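# Cart beside desks, bin on desks, bottle upright inside

## Task

Push the cart so it ends up next to the desks, put the bin on top of the desks, and leave the refill bottle upright inside that bin. No labelled container may be left lying tipped over. If the bin, the refill bottle or any other container ever reaches the floor, the task fails. The task also fails if the robot topples or finishes leaning.

## Robot and tools

ROBOT. A base that can drive in any direction carries a column about 1.7 m high. A carriage rides on it; lift_m (0 to 1 m) sets its height. The carriage holds two six-joint arms, each with a five-finger hand. Each arm base sits at 0.57 m + lift_m above the floor, and carriage parts hang about 0.15 m lower, so they can strike a desk. A hand point reaches 0.78 m from its shoulder but only about 0.4 m below the arm base, so use the lift to get low. Parked arm: joints 1 to 6 at 0, 0.05, 0.05, 1.45, 0, 0; parked, the robot is about 0.85 m wide and 0.65 m long.

CAMERAS. carriage_camera is fixed, looks ahead and about 20 degrees down. left_wrist_camera and right_wrist_camera sit on the little-finger side of each wrist and look at that hand's point. Images are 896x504 pixels. "all" requests every camera.

FRAMES. Base frame: metres, origin on the floor below the base centre, x ahead, y to the left, z up. The left_hand and right_hand readings are hand-point positions in this frame; the real hand is usually somewhat lower, especially far out or loaded. base_odometry is in the frame the base had at scene start, counts wheel turns only (slip counts as travel), heading in rad, left positive, -3.142 to 3.142.

move. One action: "base", "joints", or both, plus optional "speeds", "min_time_s", "cameras", "blocking". With no action it just reports state and images.
- base: a single key, an offset from where the base last reported itself. translate_m -2 to 2 (forward +), strafe_m -2 to 2 (left +), rotate_rad -6.3 to 6.3 (counter-clockwise +).
- joints: one flat dictionary for both arms; each key is an absolute target. lift_m 0 to 1 m. Per arm (prefix left_ or right_), in rad: joint1 -2.617 to 3.054 (0 ahead, + swings left); joint2 0 to 3.141 (upper arm 0 back and level, 1.57 vertical, 3.14 forward and level); joint3 0 to 3.141 (0 folded, 3.14 straight); joint4 -1.57 to 1.57 (+ raises fingertips); joint5 -1.57 to 1.57 (+ turns fingertips to the right); joint6 -2.094 to 2.094 (hand roll, + clockwise seen from the forearm). With joints 5 and 6 at 0 a level palm faces down. Hand keys, unitless -1 to 1: _hand_little, _ring, _middle, _index (+1 straight, -1 curled), _hand_thumb_bend (+1 straight, -1 bent), _hand_thumb_turn (+1 beside palm, -1 opposite the fingers). _hand_force_limit (-1 to 1, linear from about 0 to 10 N, 15 N for thumb motors) is where a closing finger stops; _hand_speed (-0.96 to 1). At start force_limit is 0 and speed -0.8. For a gentle grip use speed -0.94 or below. Thumb turned in front wraps objects about 0.035 to 0.065 m thick.
- speeds: top speeds for this action only: translate_m and strafe_m 0.02 to 0.5 m/s, rotate_rad 0.05 to 1.57 rad/s, lift_m 0.02 to 0.27 m/s (default 0.25).
- min_time_s: 0.1 to 8 s, the shortest duration of each arm motion; 2 or more gives smoother, straighter hand paths.
- blocking: true or omitted waits until everything rests; false returns within about 0.5 s while motion continues. A later move replaces only the targets it names. An action lasts at most 15 s; a move is cut off after 14 s (time_out).

wait: seconds 0 to 10; returns state, early if motions have finished. stop: brakes all running motions; the base still rolls a bit. zoom_image: camera name and region [x0, y0, x1, y1] in pixels of that camera's newest image, at most 504 by 504. show_instructions: shows the reference pages (hand diagrams). finished_scene: ends the scene, scene 1; cannot be undone.

RESULTS. base_status and joint_status per motion: moving, done, off_target (resting short, maybe still pushing), not_followed (withheld to avoid an arm touching itself or the other arm), contact_stop or time_out (uncommanded stops; later calls in the same reply are skipped), limit_stop_at_motor_heat. <side>_hand_stopped_by gives six words for little, ring, middle, index, thumb_bend, thumb_turn: moving, target, force, stalled or fault. <side>_<motor>_load_n is fingertip force in N, positive when pushed open; a lost grip shows as loads near 0. motor_effort is percent of maximum, the bracketed number the peak of the last action. on_its_own lists what the robot did unasked. Motor temperatures are listed per arm; MOTOR HOT appears at 75 °C, and at 100 °C the arm goes limp for 30 to 60 s.

AVOID. Drive slowly near desks and cart; at default speed any touch is a hard hit, and the base contact stop can come late. After a blocked drive, back off about 0.2 m. Arms have no contact stop and keep pressing. Never let the two arms press on each other. Keep the carriage low and arms close when carrying; stretched loaded arms or swift swings can tip the robot. Do not drive away from something a hand holds fast. Lower objects gently instead of releasing them above a surface; do not drop the bin or bottle. Park arms between steps to keep motors cool.

Each tool is called after ">>>" by a JSON object that holds its "method" and its "body", one argument or row to a line.

Reference images:

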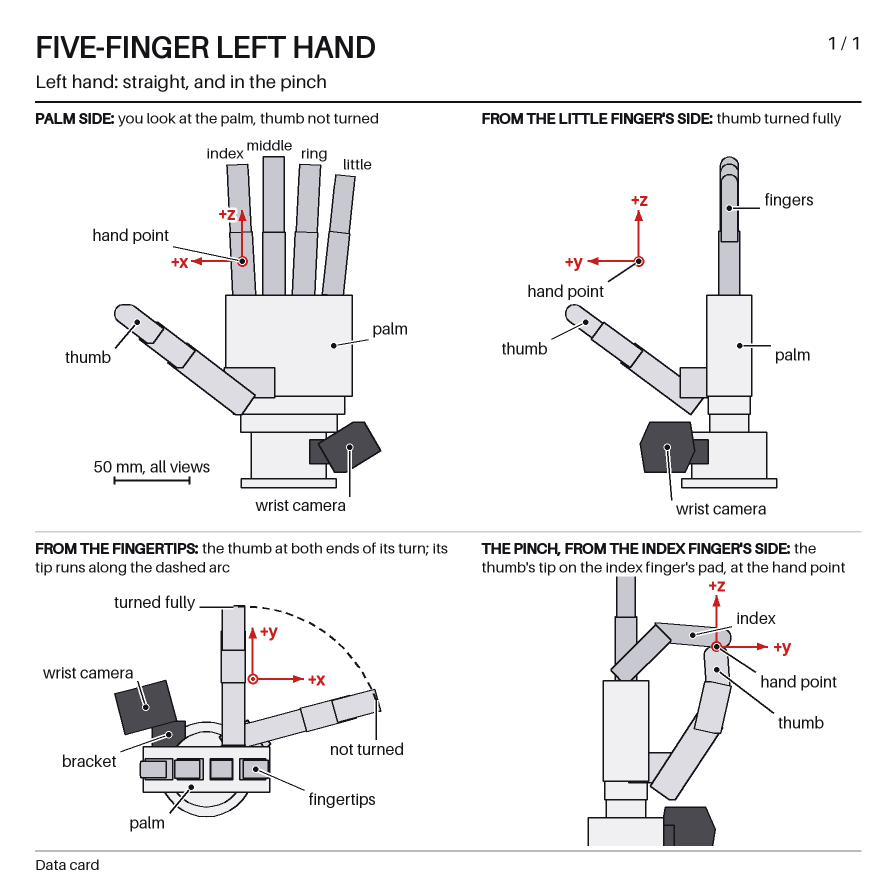

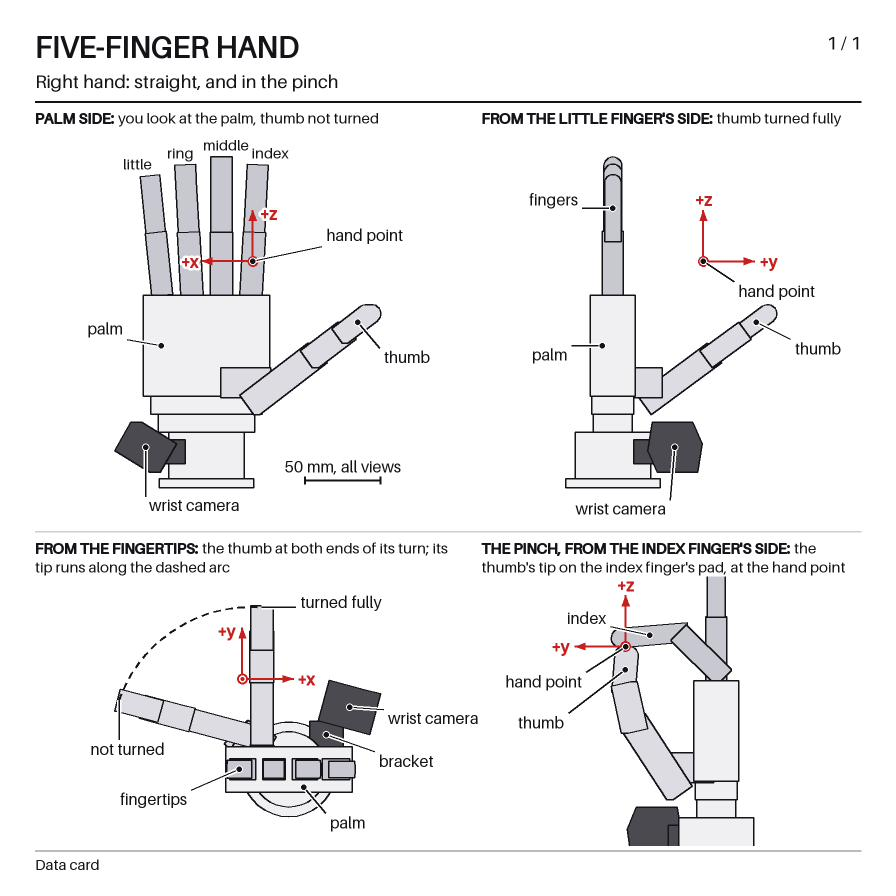

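## Session

>>> {"method": "move", "body": {
  "cameras": ["all"]
}}

>>> {"method": "show_instructions", "body": {

}}

Scene clock: 0.00 s.
Joint torques (N m): no reading
Motor temperatures (°C): left_arm=[24 25 30 28 24 24] | right_arm=[24 24 27 28 26 25]
base_odometry: x=+0.000 y=+0.000 heading=+0.000
base_status: not commanded
joint_positions: lift_m=+0.300 left_joint1_rad=+0.015 left_joint2_rad=+0.063 left_joint3_rad=+0.034 left_joint4_rad=+1.432 left_joint5_rad=+0.012 left_joint6_rad=-0.001 right_joint1_rad=-0.009 right_joint2_rad=+0.030 right_joint3_rad=+0.032 right_joint4_rad=+1.491 right_joint5_rad=-0.008 right_joint6_rad=+0.025 left_hand_little=+1.000 left_hand_ring=+1.000 left_hand_middle=+1.000 left_hand_index=+1.000 left_hand_thumb_turn=+1.000 left_hand_thumb_bend=+1.000 left_hand_force_limit=+0.000 left_hand_speed=-0.800 right_hand_little=+1.000 right_hand_ring=+1.000 right_hand_middle=+1.000 right_hand_index=+1.000 right_hand_thumb_turn=+1.000 right_hand_thumb_bend=+1.000 right_hand_force_limit=+0.000 right_hand_speed=-0.800
joint_status: not commanded
left_hand_stopped_by: target,target,target,target,target,target
right_hand_stopped_by: target,target,target,target,target,target
left_little_load_n: 0.0
left_ring_load_n: 0.0
left_middle_load_n: 0.0
left_index_load_n: 0.0
left_thumb_bend_load_n: 0.0
left_thumb_turn_load_n: 0.0
right_little_load_n: 0.0
right_ring_load_n: 0.0
right_middle_load_n: 0.0
right_index_load_n: 0.0
right_thumb_bend_load_n: 0.0
right_thumb_turn_load_n: 0.0
motor_effort: lift_m=+26 drive_wheels=-3
left_hand: x=+0.3318 y=+0.2824 z=+1.3382 quat_wxyz=(+0.709, -0.055, +0.063, -0.700) (m; base frame)
right_hand: x=+0.3058 y=-0.2809 z=+1.3454 quat_wxyz=(+0.712, -0.030, +0.025, -0.701) (m; base frame)
pictures: carriage_camera, left_wrist_camera, right_wrist_camera

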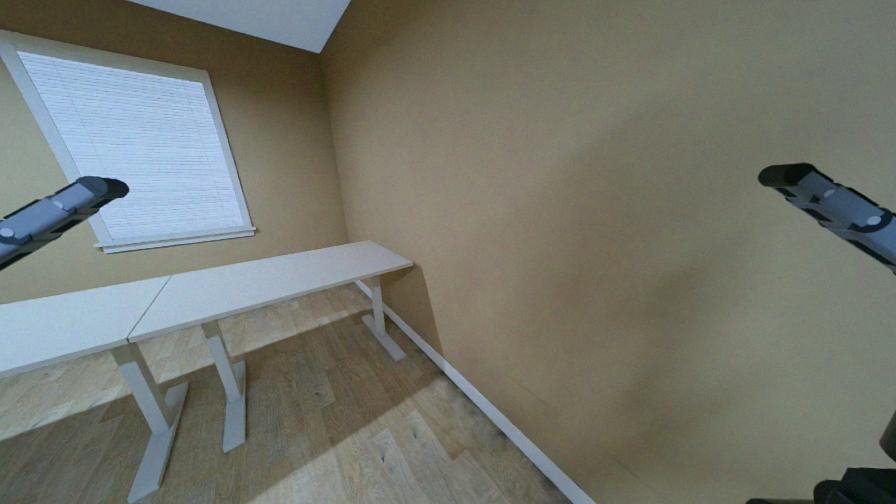

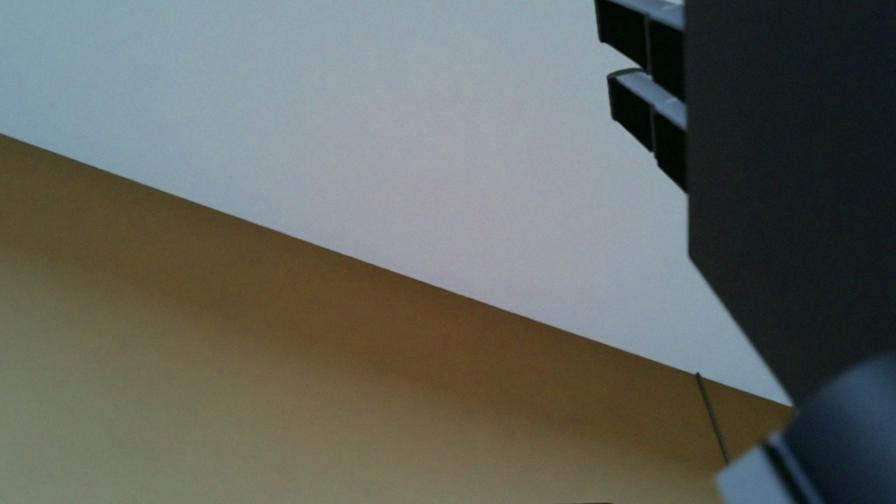

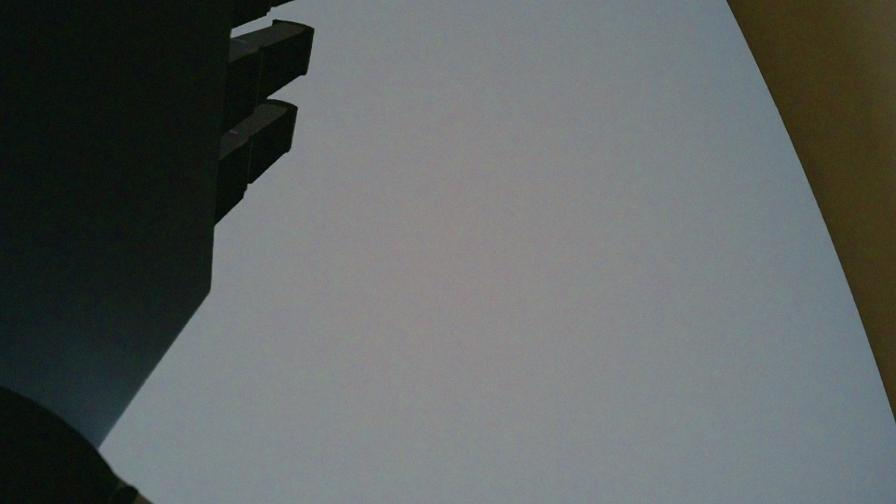

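Reference images for this scene: FIVE-FINGER LEFT HAND page 1, FIVE-FINGER HAND page 1.

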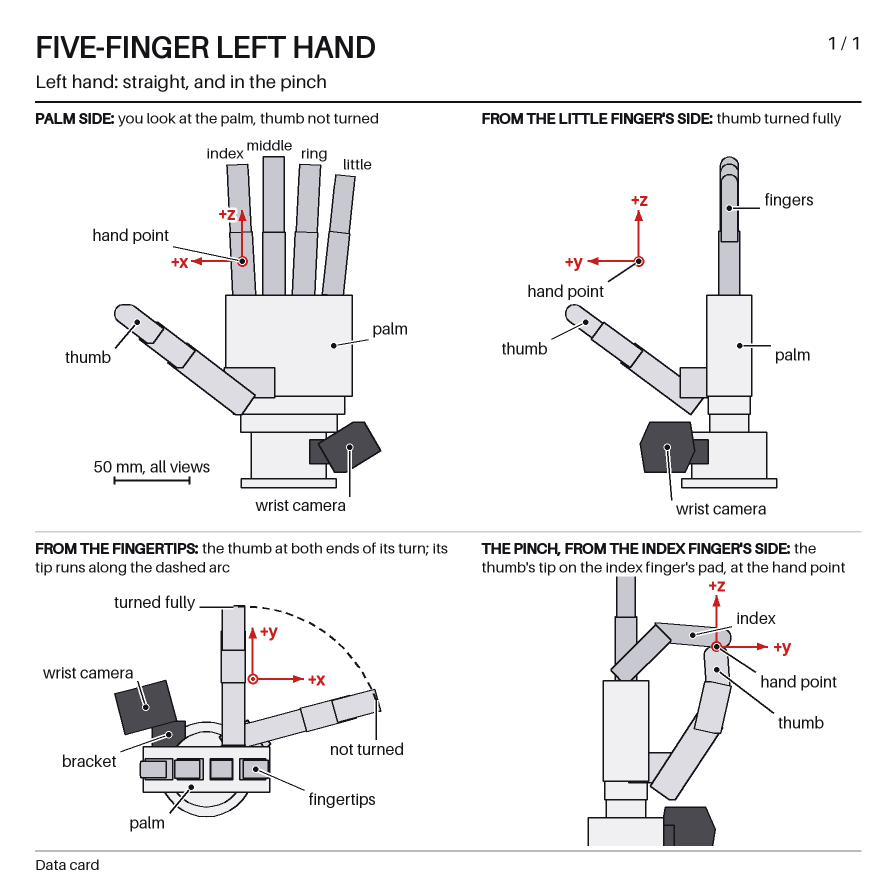

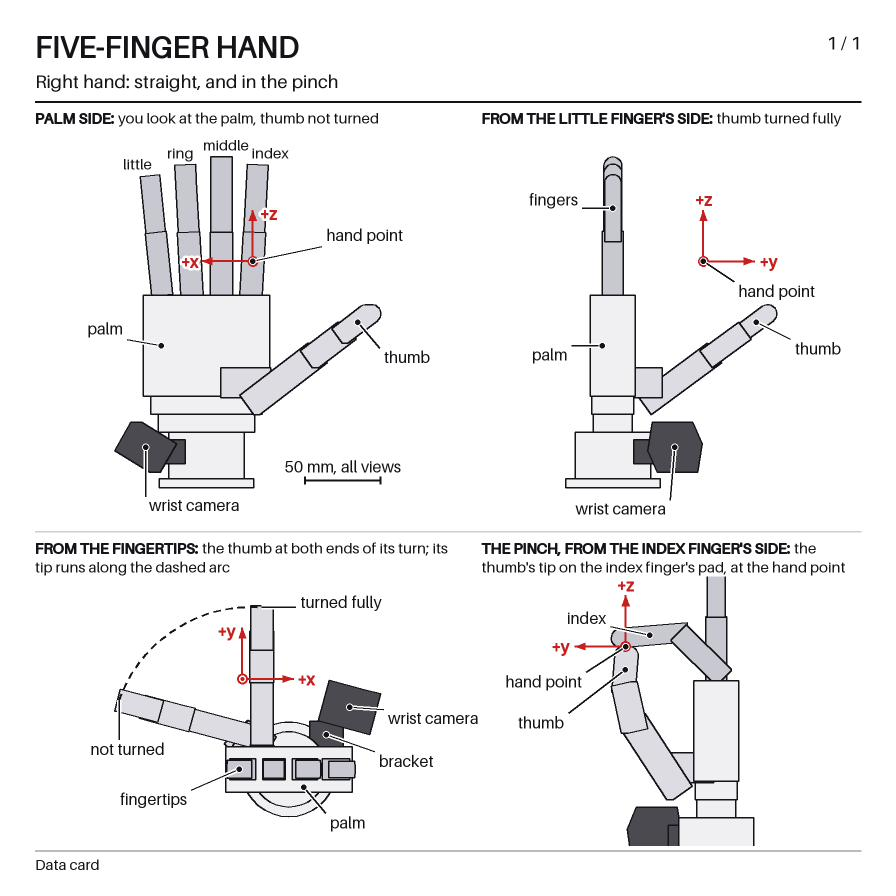

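>>> {"method": "move", "body": {
  "base": {"rotate_rad": 0.8},
  "speeds": {"rotate_rad": 0.6},
  "cameras": ["carriage_camera"]
}}

Scene clock: 2.63 s.
Joint torques (N m): left_arm=[0.08 3.96 5.81 -0.21 0.06 0.12] | right_arm=[0.13 3.52 5.67 -0.21 -0.01 -0.11]
move: done
base_odometry: x=+0.000 y=+0.000 heading=+0.799
base_status: done
joint_positions: lift_m=+0.300 left_joint1_rad=+0.015 left_joint2_rad=+0.063 left_joint3_rad=+0.034 left_joint4_rad=+1.431 left_joint5_rad=+0.012 left_joint6_rad=-0.001 right_joint1_rad=-0.009 right_joint2_rad=+0.030 right_joint3_rad=+0.032 right_joint4_rad=+1.491 right_joint5_rad=-0.008 right_joint6_rad=+0.025 left_hand_little=+1.000 left_hand_ring=+1.000 left_hand_middle=+1.000 left_hand_index=+1.000 left_hand_thumb_turn=+1.000 left_hand_thumb_bend=+1.000 left_hand_force_limit=+0.000 left_hand_speed=-0.800 right_hand_little=+1.000 right_hand_ring=+1.000 right_hand_middle=+1.000 right_hand_index=+1.000 right_hand_thumb_turn=+1.000 right_hand_thumb_bend=+1.000 right_hand_force_limit=+0.000 right_hand_speed=-0.800
joint_status: not commanded
left_hand_stopped_by: target,target,target,target,target,target
right_hand_stopped_by: target,target,target,target,target,target
left_little_load_n: 0.0
left_ring_load_n: 0.0
left_middle_load_n: 0.0
left_index_load_n: -0.5
left_thumb_bend_load_n: 0.0
left_thumb_turn_load_n: 0.0
right_little_load_n: 0.0
right_ring_load_n: 0.0
right_middle_load_n: 0.0
right_index_load_n: 0.0
right_thumb_bend_load_n: 0.0
right_thumb_turn_load_n: 0.0
motor_effort: lift_m=+26(26) drive_wheels=+12(23)
left_hand: x=+0.3320 y=+0.2824 z=+1.3381 quat_wxyz=(+0.709, -0.056, +0.063, -0.700)
right_hand: x=+0.3058 y=-0.2809 z=+1.3454 quat_wxyz=(+0.712, -0.030, +0.025, -0.701)

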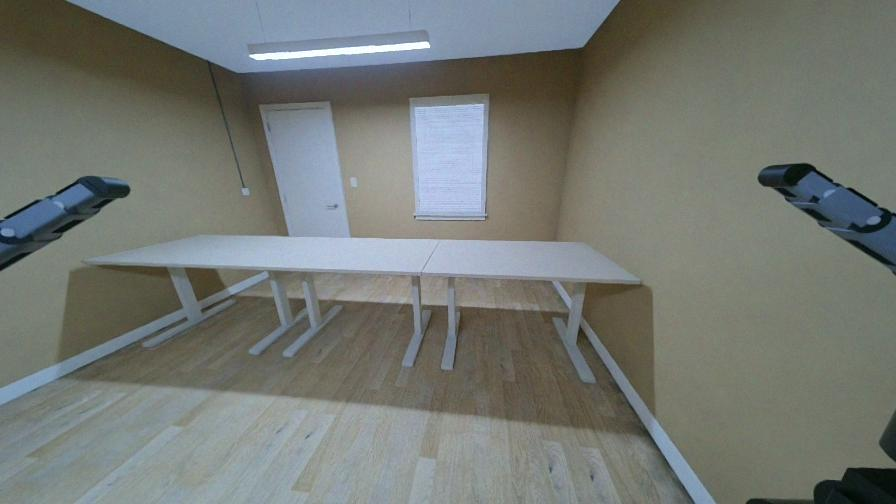

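>>> {"method": "move", "body": {
  "base": {"rotate_rad": 1.2},
  "speeds": {"rotate_rad": 0.8},
  "cameras": ["carriage_camera"]
}}

>>> {"method": "move", "body": {
  "base": {"rotate_rad": 1.2},
  "speeds": {"rotate_rad": 0.8},
  "cameras": ["carriage_camera"]
}}

>>> {"method": "move", "body": {
  "base": {"rotate_rad": 1.2},
  "speeds": {"rotate_rad": 0.8},
  "cameras": ["carriage_camera"]
}}

Scene clock: 6.50 s.
Joint torques (N m): left_arm=[0.18 3.89 5.72 -0.18 0.12 0.14] | right_arm=[0.05 3.52 5.63 -0.19 -0.02 -0.13]
move: done
base_odometry: x=+0.000 y=+0.000 heading=+1.999
base_status: done
joint_positions: lift_m=+0.300 left_joint1_rad=+0.015 left_joint2_rad=+0.063 left_joint3_rad=+0.034 left_joint4_rad=+1.431 left_joint5_rad=+0.012 left_joint6_rad=-0.001 right_joint1_rad=-0.009 right_joint2_rad=+0.030 right_joint3_rad=+0.032 right_joint4_rad=+1.491 right_joint5_rad=-0.008 right_joint6_rad=+0.025 left_hand_little=+1.000 left_hand_ring=+1.000 left_hand_middle=+1.000 left_hand_index=+1.000 left_hand_thumb_turn=+1.000 left_hand_thumb_bend=+1.000 left_hand_force_limit=+0.000 left_hand_speed=-0.800 right_hand_little=+1.000 right_hand_ring=+1.000 right_hand_middle=+1.000 right_hand_index=+1.000 right_hand_thumb_turn=+1.000 right_hand_thumb_bend=+1.000 right_hand_force_limit=+0.000 right_hand_speed=-0.800
joint_status: not commanded
left_hand_stopped_by: target,target,target,target,target,target
right_hand_stopped_by: target,target,target,target,target,target
left_little_load_n: 0.0
left_ring_load_n: 0.0
left_middle_load_n: 0.0
left_index_load_n: 0.0
left_thumb_bend_load_n: 0.0
left_thumb_turn_load_n: 0.0
right_little_load_n: 0.0
right_ring_load_n: 0.0
right_middle_load_n: 0.0
right_index_load_n: 0.0
right_thumb_bend_load_n: 0.0
right_thumb_turn_load_n: 0.0
motor_effort: lift_m=+26(26) drive_wheels=+13(21)
left_hand: x=+0.3321 y=+0.2824 z=+1.3381 quat_wxyz=(+0.709, -0.056, +0.063, -0.700)
right_hand: x=+0.3058 y=-0.2809 z=+1.3454 quat_wxyz=(+0.712, -0.030, +0.025, -0.701)

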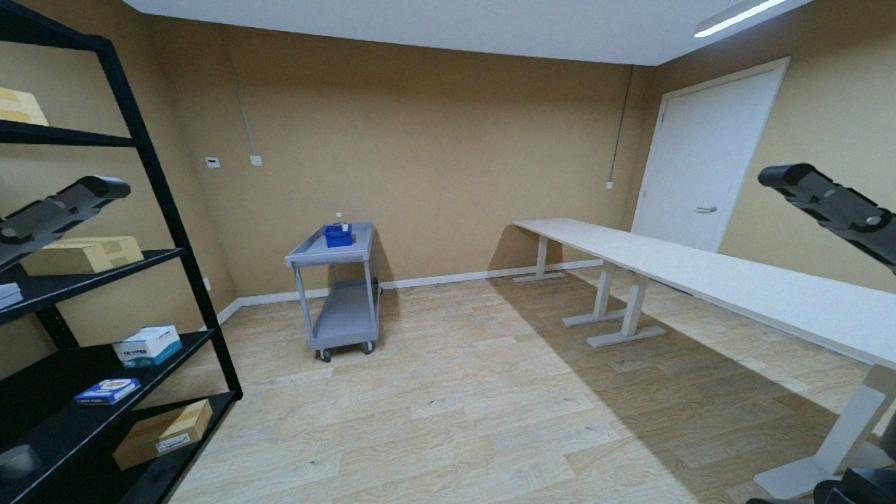

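Scene clock: 9.30 s.
Joint torques (N m): left_arm=[0.32 3.96 5.33 -0.13 0.14 0.12] | right_arm=[0.1 3.6 5.67 -0.19 -0.01 -0.12]
move: done
base_odometry: x=+0.000 y=+0.000 heading=-3.085
base_status: done
joint_positions: lift_m=+0.300 left_joint1_rad=+0.015 left_joint2_rad=+0.063 left_joint3_rad=+0.034 left_joint4_rad=+1.431 left_joint5_rad=+0.012 left_joint6_rad=-0.001 right_joint1_rad=-0.009 right_joint2_rad=+0.030 right_joint3_rad=+0.032 right_joint4_rad=+1.491 right_joint5_rad=-0.008 right_joint6_rad=+0.025 left_hand_little=+1.000 left_hand_ring=+1.000 left_hand_middle=+1.000 left_hand_index=+1.000 left_hand_thumb_turn=+1.000 left_hand_thumb_bend=+1.000 left_hand_force_limit=+0.000 left_hand_speed=-0.800 right_hand_little=+1.000 right_hand_ring=+1.000 right_hand_middle=+1.000 right_hand_index=+1.000 right_hand_thumb_turn=+1.000 right_hand_thumb_bend=+1.000 right_hand_force_limit=+0.000 right_hand_speed=-0.800
joint_status: not commanded
left_hand_stopped_by: target,target,target,target,target,target
right_hand_stopped_by: target,target,target,target,target,target
left_little_load_n: 0.0
left_ring_load_n: 0.0
left_middle_load_n: 0.0
left_index_load_n: 0.0
left_thumb_bend_load_n: 0.0
left_thumb_turn_load_n: 0.0
right_little_load_n: 0.0
right_ring_load_n: 0.0
right_middle_load_n: 0.0
right_index_load_n: 0.0
right_thumb_bend_load_n: 0.0
right_thumb_turn_load_n: 0.0
motor_effort: lift_m=+26(26) drive_wheels=+11(21)
left_hand: x=+0.3321 y=+0.2824 z=+1.3381 quat_wxyz=(+0.709, -0.056, +0.063, -0.700)
right_hand: x=+0.3059 y=-0.2809 z=+1.3454 quat_wxyz=(+0.712, -0.030, +0.025, -0.701)

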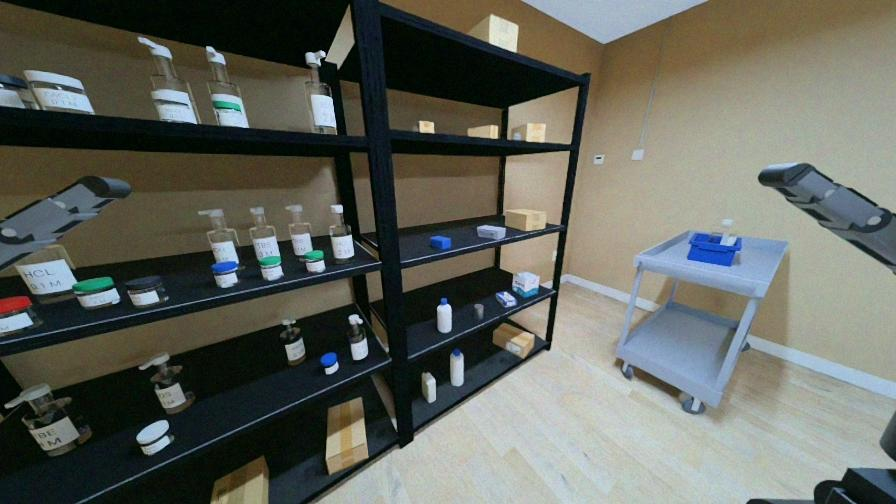

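Scene clock: 12.10 s.
Joint torques (N m): left_arm=[0.06 4.04 5.61 -0.2 0.1 0.13] | right_arm=[0.08 3.45 5.72 -0.22 -0.03 -0.13]
move: done
base_odometry: x=+0.000 y=+0.000 heading=-1.886
base_status: done
joint_positions: lift_m=+0.300 left_joint1_rad=+0.015 left_joint2_rad=+0.063 left_joint3_rad=+0.034 left_joint4_rad=+1.430 left_joint5_rad=+0.011 left_joint6_rad=-0.001 right_joint1_rad=-0.009 right_joint2_rad=+0.030 right_joint3_rad=+0.032 right_joint4_rad=+1.491 right_joint5_rad=-0.008 right_joint6_rad=+0.025 left_hand_little=+1.000 left_hand_ring=+1.000 left_hand_middle=+1.000 left_hand_index=+1.000 left_hand_thumb_turn=+1.000 left_hand_thumb_bend=+1.000 left_hand_force_limit=+0.000 left_hand_speed=-0.800 right_hand_little=+1.000 right_hand_ring=+1.000 right_hand_middle=+1.000 right_hand_index=+1.000 right_hand_thumb_turn=+1.000 right_hand_thumb_bend=+1.000 right_hand_force_limit=+0.000 right_hand_speed=-0.800
joint_status: not commanded
left_hand_stopped_by: target,target,target,target,target,target
right_hand_stopped_by: target,target,target,target,target,target
left_little_load_n: 0.0
left_ring_load_n: 0.0
left_middle_load_n: 0.0
left_index_load_n: 0.0
left_thumb_bend_load_n: 0.0
left_thumb_turn_load_n: 0.0
right_little_load_n: 0.0
right_ring_load_n: 0.0
right_middle_load_n: 0.0
right_index_load_n: 0.0
right_thumb_bend_load_n: 0.0
right_thumb_turn_load_n: 0.0
motor_effort: lift_m=+26(26) drive_wheels=+12(21)
left_hand: x=+0.3322 y=+0.2825 z=+1.3381 quat_wxyz=(+0.709, -0.056, +0.063, -0.700)
right_hand: x=+0.3059 y=-0.2809 z=+1.3454 quat_wxyz=(+0.712, -0.030, +0.025, -0.701)

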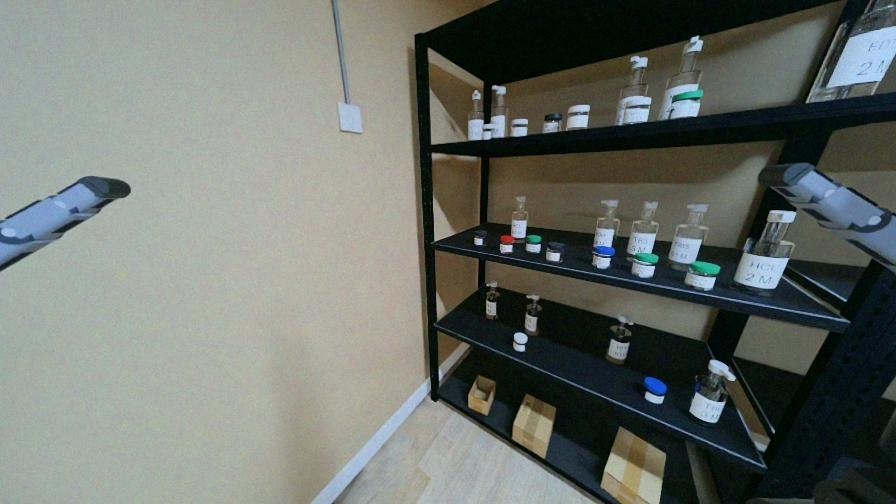

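>>> {"method": "move", "body": {
  "base": {"rotate_rad": -1.4},
  "speeds": {"rotate_rad": 0.8},
  "cameras": ["carriage_camera"]
}}

>>> {"method": "zoom_image", "body": {
  "camera": "carriage_camera",
  "region": [350, 150, 750, 400]
}}

>>> {"method": "zoom_image", "body": {
  "camera": "carriage_camera",
  "region": [400, 200, 600, 350]
}}

Scene clock: 15.83 s.
Joint torques (N m): left_arm=[0.17 4.23 5.75 -0.17 0.14 0.09] | right_arm=[0.08 3.47 5.67 -0.19 -0.02 -0.11]
move: done
base_odometry: x=+0.000 y=+0.000 heading=+2.998
base_status: done
joint_positions: lift_m=+0.300 left_joint1_rad=+0.015 left_joint2_rad=+0.063 left_joint3_rad=+0.034 left_joint4_rad=+1.430 left_joint5_rad=+0.011 left_joint6_rad=-0.001 right_joint1_rad=-0.009 right_joint2_rad=+0.030 right_joint3_rad=+0.032 right_joint4_rad=+1.490 right_joint5_rad=-0.008 right_joint6_rad=+0.025 left_hand_little=+1.000 left_hand_ring=+1.000 left_hand_middle=+1.000 left_hand_index=+1.000 left_hand_thumb_turn=+1.000 left_hand_thumb_bend=+1.000 left_hand_force_limit=+0.000 left_hand_speed=-0.800 right_hand_little=+1.000 right_hand_ring=+1.000 right_hand_middle=+1.000 right_hand_index=+1.000 right_hand_thumb_turn=+1.000 right_hand_thumb_bend=+1.000 right_hand_force_limit=+0.000 right_hand_speed=-0.800
joint_status: not commanded
left_hand_stopped_by: target,target,target,target,target,target
right_hand_stopped_by: target,target,target,target,target,target
left_little_load_n: 0.0
left_ring_load_n: 0.0
left_middle_load_n: 0.0
left_index_load_n: 0.0
left_thumb_bend_load_n: 0.0
left_thumb_turn_load_n: 0.0
right_little_load_n: 0.0
right_ring_load_n: 0.0
right_middle_load_n: 0.0
right_index_load_n: 0.0
right_thumb_bend_load_n: 0.0
right_thumb_turn_load_n: 0.0
motor_effort: lift_m=+26(26) drive_wheels=+12(22)
left_hand: x=+0.3322 y=+0.2825 z=+1.3381 quat_wxyz=(+0.709, -0.056, +0.063, -0.700)
right_hand: x=+0.3061 y=-0.2809 z=+1.3453 quat_wxyz=(+0.712, -0.030, +0.026, -0.701)

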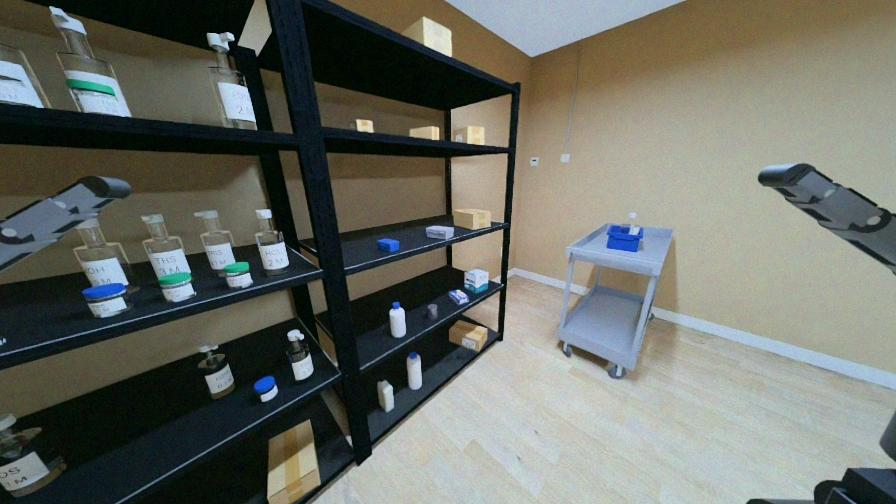

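Scaled by 1.260 from the camera's image (finer frame: 1280x720).

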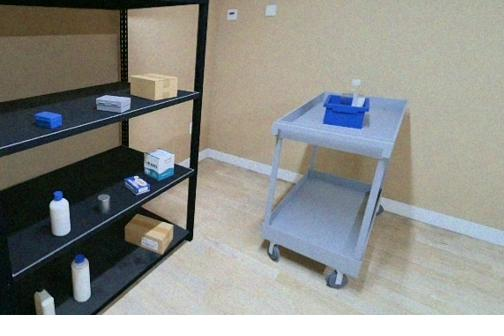

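Scaled by 2.520 from the camera's image (finer frame: 1280x720).

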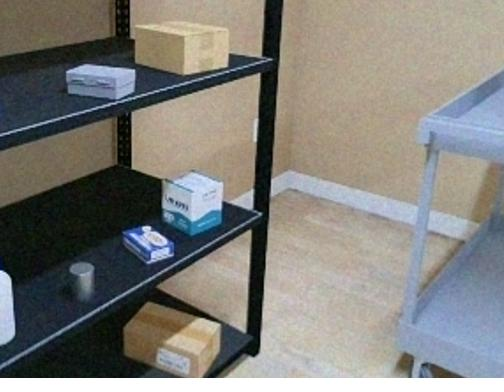

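>>> {"method": "zoom_image", "body": {
  "camera": "carriage_camera",
  "region": [540, 190, 700, 290]
}}

>>> {"method": "zoom_image", "body": {
  "camera": "carriage_camera",
  "region": [360, 280, 520, 420]
}}

>>> {"method": "zoom_image", "body": {
  "camera": "carriage_camera",
  "region": [180, 180, 340, 420]
}}

>>> {"method": "zoom_image", "body": {
  "camera": "carriage_camera",
  "region": [0, 180, 300, 340]
}}

Scaled by 3.150 from the camera's image (finer frame: 1280x720).

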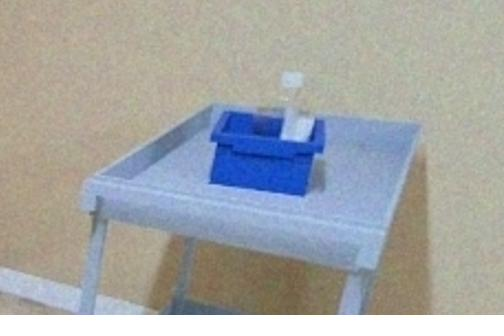

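Scaled by 3.150 from the camera's image (finer frame: 1280x720).

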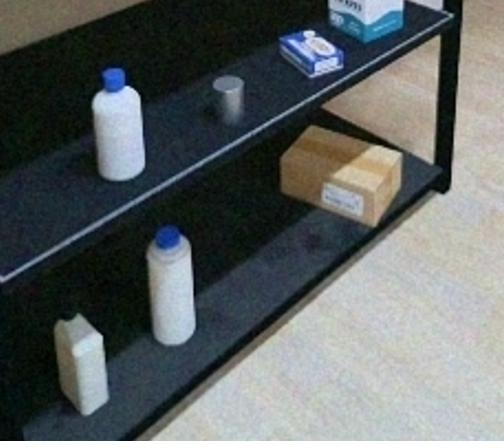

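Scaled by 2.100 from the camera's image (finer frame: 1280x720).

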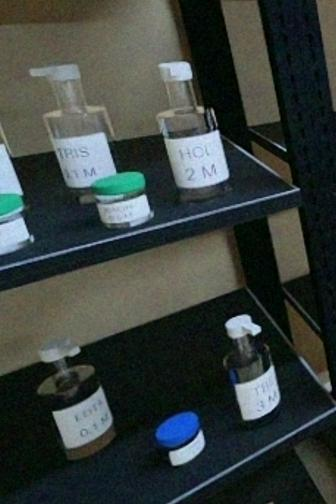

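Scaled by 1.680 from the camera's image (finer frame: 1280x720).

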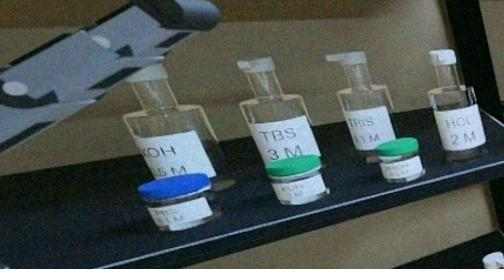

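>>> {"method": "move", "body": {
  "base": {"rotate_rad": -0.8},
  "speeds": {"rotate_rad": 0.8},
  "cameras": ["carriage_camera"]
}}

>>> {"method": "move", "body": {
  "base": {"translate_m": 0.8},
  "joints": {"lift_m": 0.6},
  "speeds": {"translate_m": 0.3},
  "cameras": ["carriage_camera"]
}}

Scene clock: 25.53 s.
Joint torques (N m): left_arm=[0.16 4 5.49 -0.15 0.09 0.16] | right_arm=[0.06 3.51 5.63 -0.19 -0.01 -0.12]
move: done
base_odometry: x=+0.000 y=+0.000 heading=+2.199
base_status: done
joint_positions: lift_m=+0.300 left_joint1_rad=+0.015 left_joint2_rad=+0.063 left_joint3_rad=+0.034 left_joint4_rad=+1.430 left_joint5_rad=+0.011 left_joint6_rad=-0.001 right_joint1_rad=-0.009 right_joint2_rad=+0.030 right_joint3_rad=+0.032 right_joint4_rad=+1.490 right_joint5_rad=-0.008 right_joint6_rad=+0.025 left_hand_little=+1.000 left_hand_ring=+1.000 left_hand_middle=+1.000 left_hand_index=+1.000 left_hand_thumb_turn=+1.000 left_hand_thumb_bend=+1.000 left_hand_force_limit=+0.000 left_hand_speed=-0.800 right_hand_little=+1.000 right_hand_ring=+1.000 right_hand_middle=+1.000 right_hand_index=+1.000 right_hand_thumb_turn=+1.000 right_hand_thumb_bend=+1.000 right_hand_force_limit=+0.000 right_hand_speed=-0.800
joint_status: not commanded
left_hand_stopped_by: target,target,target,target,target,target
right_hand_stopped_by: target,target,target,target,target,target
left_little_load_n: 0.0
left_ring_load_n: 0.0
left_middle_load_n: 0.0
left_index_load_n: -0.5
left_thumb_bend_load_n: 0.0
left_thumb_turn_load_n: 0.0
right_little_load_n: 0.0
right_ring_load_n: 0.5
right_middle_load_n: 0.0
right_index_load_n: 0.0
right_thumb_bend_load_n: 0.0
right_thumb_turn_load_n: 0.0
motor_effort: lift_m=+26(26) drive_wheels=+13(21)
left_hand: x=+0.3322 y=+0.2825 z=+1.3381 quat_wxyz=(+0.709, -0.056, +0.063, -0.700)
right_hand: x=+0.3061 y=-0.2809 z=+1.3453 quat_wxyz=(+0.712, -0.030, +0.026, -0.701)

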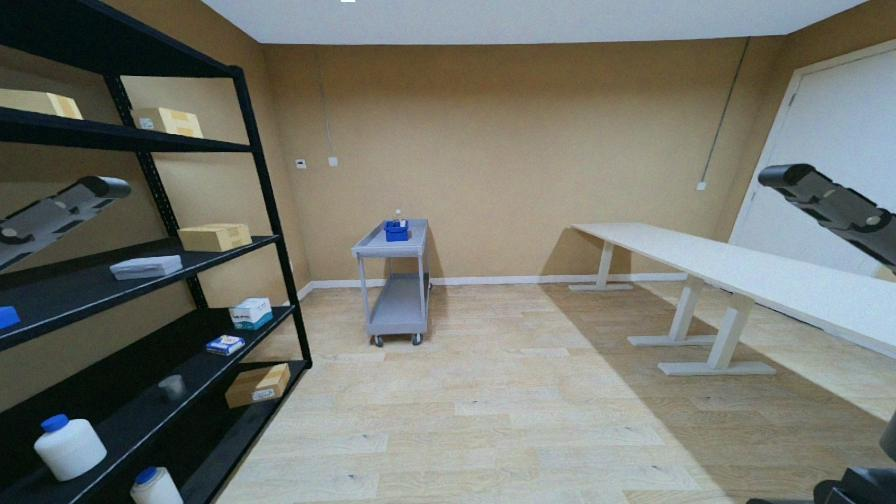

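Scene clock: 29.70 s.
Joint torques (N m): left_arm=[0.23 4.11 5.55 -0.16 0.15 0.1] | right_arm=[0.02 3.48 5.71 -0.18 -0.02 -0.12]
move: done
base_odometry: x=-0.469 y=+0.649 heading=+2.197
base_status: done
joint_positions: lift_m=+0.600 left_joint1_rad=+0.015 left_joint2_rad=+0.063 left_joint3_rad=+0.035 left_joint4_rad=+1.431 left_joint5_rad=+0.011 left_joint6_rad=-0.001 right_joint1_rad=-0.009 right_joint2_rad=+0.030 right_joint3_rad=+0.032 right_joint4_rad=+1.491 right_joint5_rad=-0.008 right_joint6_rad=+0.025 left_hand_little=+1.000 left_hand_ring=+1.000 left_hand_middle=+1.000 left_hand_index=+1.000 left_hand_thumb_turn=+1.000 left_hand_thumb_bend=+1.000 left_hand_force_limit=+0.000 left_hand_speed=-0.800 right_hand_little=+1.000 right_hand_ring=+1.000 right_hand_middle=+1.000 right_hand_index=+1.000 right_hand_thumb_turn=+1.000 right_hand_thumb_bend=+1.000 right_hand_force_limit=+0.000 right_hand_speed=-0.800
joint_status: all done
left_hand_stopped_by: target,target,target,target,target,target
right_hand_stopped_by: target,target,target,target,target,target
left_little_load_n: 0.0
left_ring_load_n: 0.0
left_middle_load_n: 0.0
left_index_load_n: 0.0
left_thumb_bend_load_n: 0.0
left_thumb_turn_load_n: 0.0
right_little_load_n: 0.0
right_ring_load_n: 0.0
right_middle_load_n: -0.5
right_index_load_n: 0.0
right_thumb_bend_load_n: 0.0
right_thumb_turn_load_n: 0.0
motor_effort: lift_m=+27(33) drive_wheels=-14(32)
left_hand: x=+0.3319 y=+0.2825 z=+1.6383 quat_wxyz=(+0.709, -0.056, +0.063, -0.700)
right_hand: x=+0.3057 y=-0.2809 z=+1.6454 quat_wxyz=(+0.712, -0.030, +0.025, -0.701)
carriage_camera: T_world_to_cam=[[-0.03921, -0.99923, -0.00156, 0.00746], [-0.32397, 0.01418, -0.94596, 1.57344], [0.94526, -0.03658, -0.32427, 0.40188]] pos_world=[0.13015, -0.00016, 1.61875]

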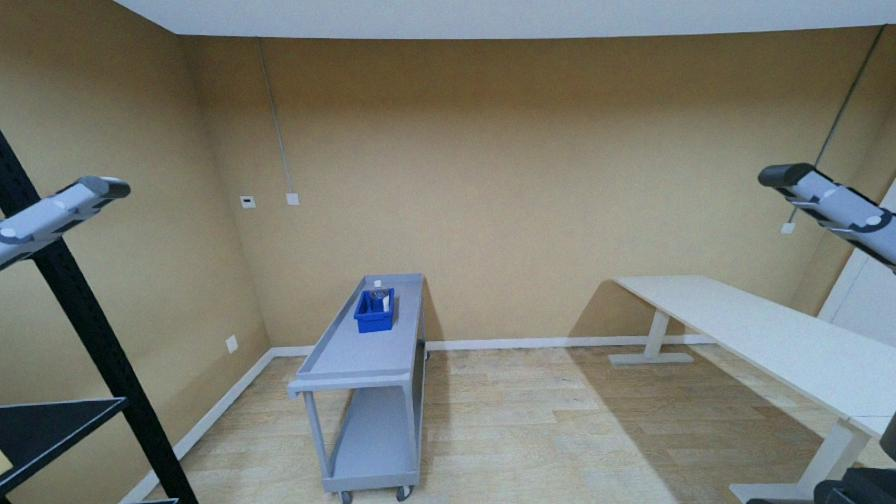

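>>> {"method": "zoom_image", "body": {
  "camera": "carriage_camera",
  "region": [330, 260, 430, 350]
}}

>>> {"method": "zoom_image", "body": {
  "camera": "carriage_camera",
  "region": [270, 260, 470, 504]
}}

Scaled by 5.040 from the camera's image (finer frame: 1280x720).

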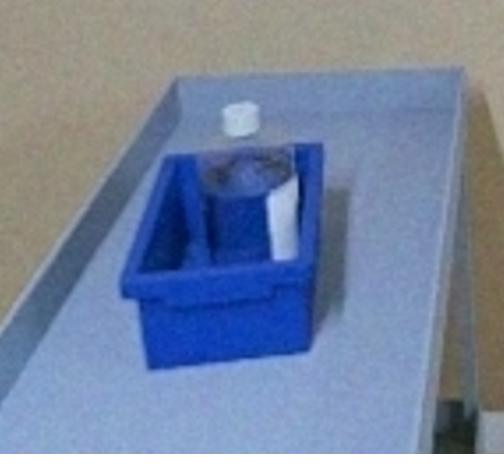

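Scaled by 2.066 from the camera's image (finer frame: 1280x720).

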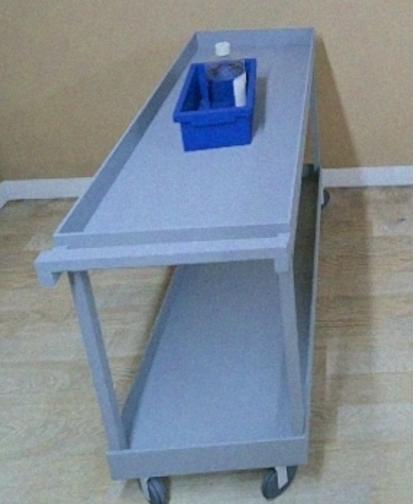

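>>> {"method": "move", "body": {
  "base": {"strafe_m": -0.75},
  "speeds": {"strafe_m": 0.3},
  "cameras": ["carriage_camera"]
}}

>>> {"method": "move", "body": {
  "base": {"translate_m": 1.25},
  "speeds": {"translate_m": 0.3},
  "cameras": ["carriage_camera"]
}}

>>> {"method": "move", "body": {
  "base": {"rotate_rad": 1.571},
  "speeds": {"rotate_rad": 0.6},
  "cameras": ["carriage_camera"]
}}

Scene clock: 39.00 s.
Joint torques (N m): left_arm=[0.01 4.07 5.46 -0.14 0.14 0.11] | right_arm=[0.06 3.43 5.72 -0.19 -0.02 -0.12]
move: done
base_odometry: x=+0.139 y=+1.089 heading=+2.197
base_status: done
joint_positions: lift_m=+0.600 left_joint1_rad=+0.015 left_joint2_rad=+0.063 left_joint3_rad=+0.035 left_joint4_rad=+1.431 left_joint5_rad=+0.011 left_joint6_rad=-0.001 right_joint1_rad=-0.009 right_joint2_rad=+0.030 right_joint3_rad=+0.032 right_joint4_rad=+1.492 right_joint5_rad=-0.008 right_joint6_rad=+0.025 left_hand_little=+1.000 left_hand_ring=+1.000 left_hand_middle=+1.000 left_hand_index=+1.000 left_hand_thumb_turn=+1.000 left_hand_thumb_bend=+1.000 left_hand_force_limit=+0.000 left_hand_speed=-0.800 right_hand_little=+1.000 right_hand_ring=+1.000 right_hand_middle=+1.000 right_hand_index=+1.000 right_hand_thumb_turn=+1.000 right_hand_thumb_bend=+1.000 right_hand_force_limit=+0.000 right_hand_speed=-0.800
joint_status: not commanded
left_hand_stopped_by: target,target,target,target,target,target
right_hand_stopped_by: target,target,target,target,target,target
left_little_load_n: 0.0
left_ring_load_n: 0.0
left_middle_load_n: 0.0
left_index_load_n: 0.0
left_thumb_bend_load_n: 0.0
left_thumb_turn_load_n: 0.0
right_little_load_n: 0.0
right_ring_load_n: 0.0
right_middle_load_n: 0.0
right_index_load_n: 0.0
right_thumb_bend_load_n: 0.0
right_thumb_turn_load_n: 0.0
motor_effort: lift_m=+27(27) drive_wheels=-3(16)
left_hand: x=+0.3319 y=+0.2825 z=+1.6383 quat_wxyz=(+0.709, -0.056, +0.063, -0.700)
right_hand: x=+0.3054 y=-0.2809 z=+1.6455 quat_wxyz=(+0.713, -0.029, +0.025, -0.701)
carriage_camera: T_world_to_cam=[[-0.03921, -0.99923, -0.00156, 0.00746], [-0.32397, 0.01418, -0.94596, 1.57344], [0.94526, -0.03658, -0.32427, 0.40188]] pos_world=[0.13015, -0.00016, 1.61875]

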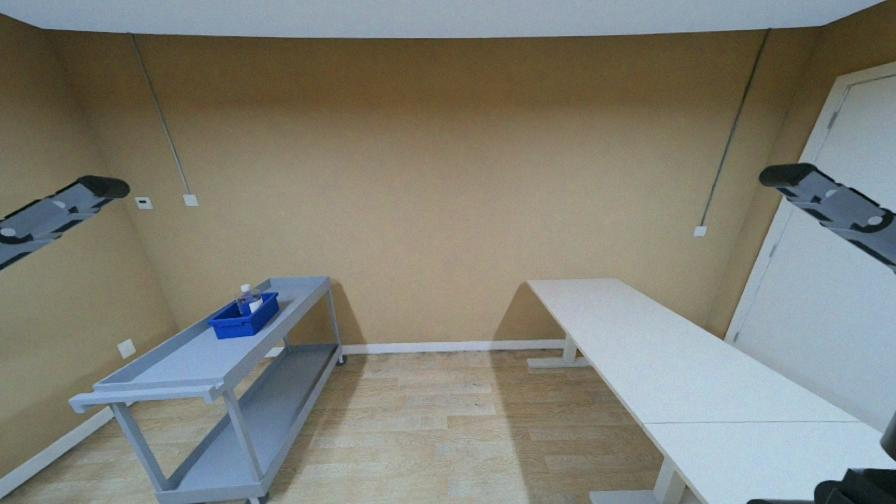

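Scene clock: 44.67 s.
Joint torques (N m): left_arm=[0.13 3.9 5.7 -0.11 0.11 0.03] | right_arm=[0.06 3.54 5.65 -0.18 -0.01 -0.12]
move: done
base_odometry: x=-0.593 y=+2.102 heading=+2.197
base_status: done
joint_positions: lift_m=+0.600 left_joint1_rad=+0.015 left_joint2_rad=+0.063 left_joint3_rad=+0.035 left_joint4_rad=+1.431 left_joint5_rad=+0.011 left_joint6_rad=-0.001 right_joint1_rad=-0.009 right_joint2_rad=+0.030 right_joint3_rad=+0.032 right_joint4_rad=+1.491 right_joint5_rad=-0.008 right_joint6_rad=+0.025 left_hand_little=+1.000 left_hand_ring=+1.000 left_hand_middle=+1.000 left_hand_index=+1.000 left_hand_thumb_turn=+1.000 left_hand_thumb_bend=+1.000 left_hand_force_limit=+0.000 left_hand_speed=-0.800 right_hand_little=+1.000 right_hand_ring=+1.000 right_hand_middle=+1.000 right_hand_index=+1.000 right_hand_thumb_turn=+1.000 right_hand_thumb_bend=+1.000 right_hand_force_limit=+0.000 right_hand_speed=-0.800
joint_status: not commanded
left_hand_stopped_by: target,target,target,target,target,target
right_hand_stopped_by: target,target,target,target,target,target
left_little_load_n: 0.0
left_ring_load_n: 0.0
left_middle_load_n: 0.0
left_index_load_n: 0.0
left_thumb_bend_load_n: 0.0
left_thumb_turn_load_n: 0.0
right_little_load_n: 0.0
right_ring_load_n: 0.0
right_middle_load_n: 0.0
right_index_load_n: 0.0
right_thumb_bend_load_n: 0.0
right_thumb_turn_load_n: 0.0
motor_effort: lift_m=+27(27) drive_wheels=-7(18)
left_hand: x=+0.3318 y=+0.2825 z=+1.6383 quat_wxyz=(+0.709, -0.055, +0.063, -0.700)
right_hand: x=+0.3055 y=-0.2809 z=+1.6455 quat_wxyz=(+0.713, -0.030, +0.025, -0.701)
carriage_camera: T_world_to_cam=[[-0.03921, -0.99923, -0.00156, 0.00746], [-0.32397, 0.01418, -0.94596, 1.57344], [0.94526, -0.03658, -0.32427, 0.40188]] pos_world=[0.13015, -0.00016, 1.61875]

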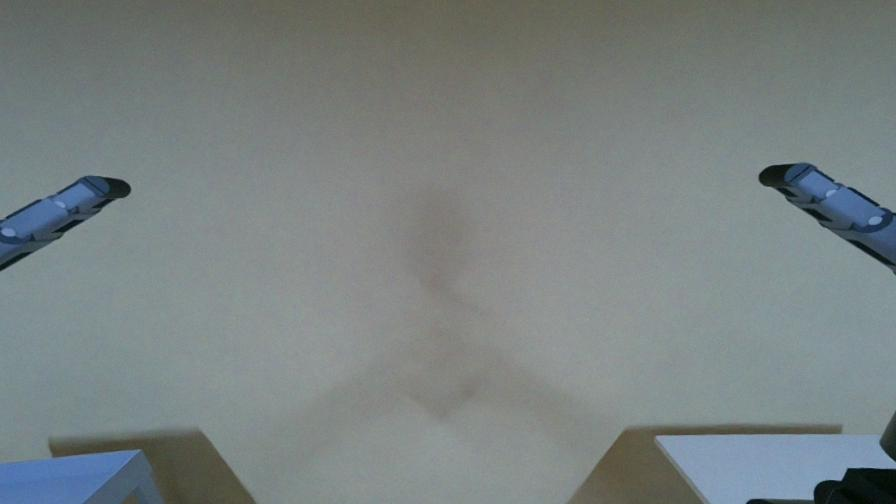

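Scene clock: 48.33 s.
Joint torques (N m): left_arm=[0.09 4.15 5.7 -0.19 0.12 0.1] | right_arm=[0.03 3.43 5.6 -0.21 -0.01 -0.12]
move: done
base_odometry: x=-0.593 y=+2.102 heading=-2.516
base_status: done
joint_positions: lift_m=+0.600 left_joint1_rad=+0.015 left_joint2_rad=+0.063 left_joint3_rad=+0.035 left_joint4_rad=+1.430 left_joint5_rad=+0.013 left_joint6_rad=-0.001 right_joint1_rad=-0.009 right_joint2_rad=+0.030 right_joint3_rad=+0.032 right_joint4_rad=+1.491 right_joint5_rad=-0.008 right_joint6_rad=+0.025 left_hand_little=+1.000 left_hand_ring=+1.000 left_hand_middle=+1.000 left_hand_index=+1.000 left_hand_thumb_turn=+1.000 left_hand_thumb_bend=+1.000 left_hand_force_limit=+0.000 left_hand_speed=-0.800 right_hand_little=+1.000 right_hand_ring=+1.000 right_hand_middle=+1.000 right_hand_index=+1.000 right_hand_thumb_turn=+1.000 right_hand_thumb_bend=+1.000 right_hand_force_limit=+0.000 right_hand_speed=-0.800
joint_status: not commanded
left_hand_stopped_by: target,target,target,target,target,target
right_hand_stopped_by: target,target,target,target,target,target
left_little_load_n: 0.0
left_ring_load_n: 0.0
left_middle_load_n: 0.0
left_index_load_n: 0.0
left_thumb_bend_load_n: 0.0
left_thumb_turn_load_n: 0.0
right_little_load_n: 0.0
right_ring_load_n: 0.0
right_middle_load_n: 0.0
right_index_load_n: 0.0
right_thumb_bend_load_n: 0.0
right_thumb_turn_load_n: 0.0
motor_effort: lift_m=+27(27) drive_wheels=+11(23)
left_hand: x=+0.3320 y=+0.2823 z=+1.6382 quat_wxyz=(+0.709, -0.055, +0.063, -0.700)
right_hand: x=+0.3055 y=-0.2809 z=+1.6455 quat_wxyz=(+0.713, -0.030, +0.025, -0.701)
carriage_camera: T_world_to_cam=[[-0.03921, -0.99923, -0.00156, 0.00746], [-0.32397, 0.01418, -0.94596, 1.57344], [0.94526, -0.03658, -0.32427, 0.40188]] pos_world=[0.13015, -0.00016, 1.61875]

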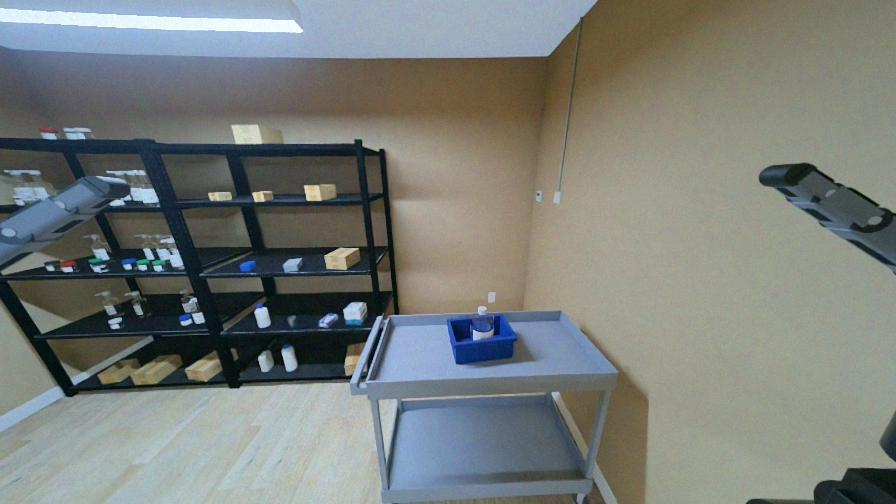

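>>> {"method": "zoom_image", "body": {
  "camera": "carriage_camera",
  "region": [430, 290, 540, 380]
}}

>>> {"method": "zoom_image", "body": {
  "camera": "carriage_camera",
  "region": [340, 280, 640, 504]
}}

Scaled by 4.582 from the camera's image (finer frame: 1280x720).

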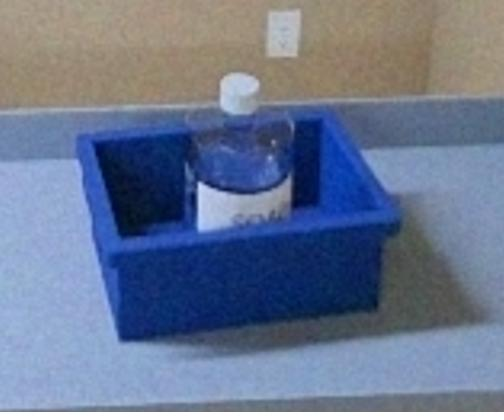

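Scaled by 1.680 from the camera's image (finer frame: 1280x720).

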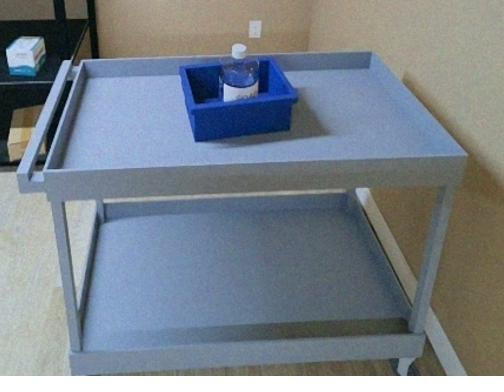

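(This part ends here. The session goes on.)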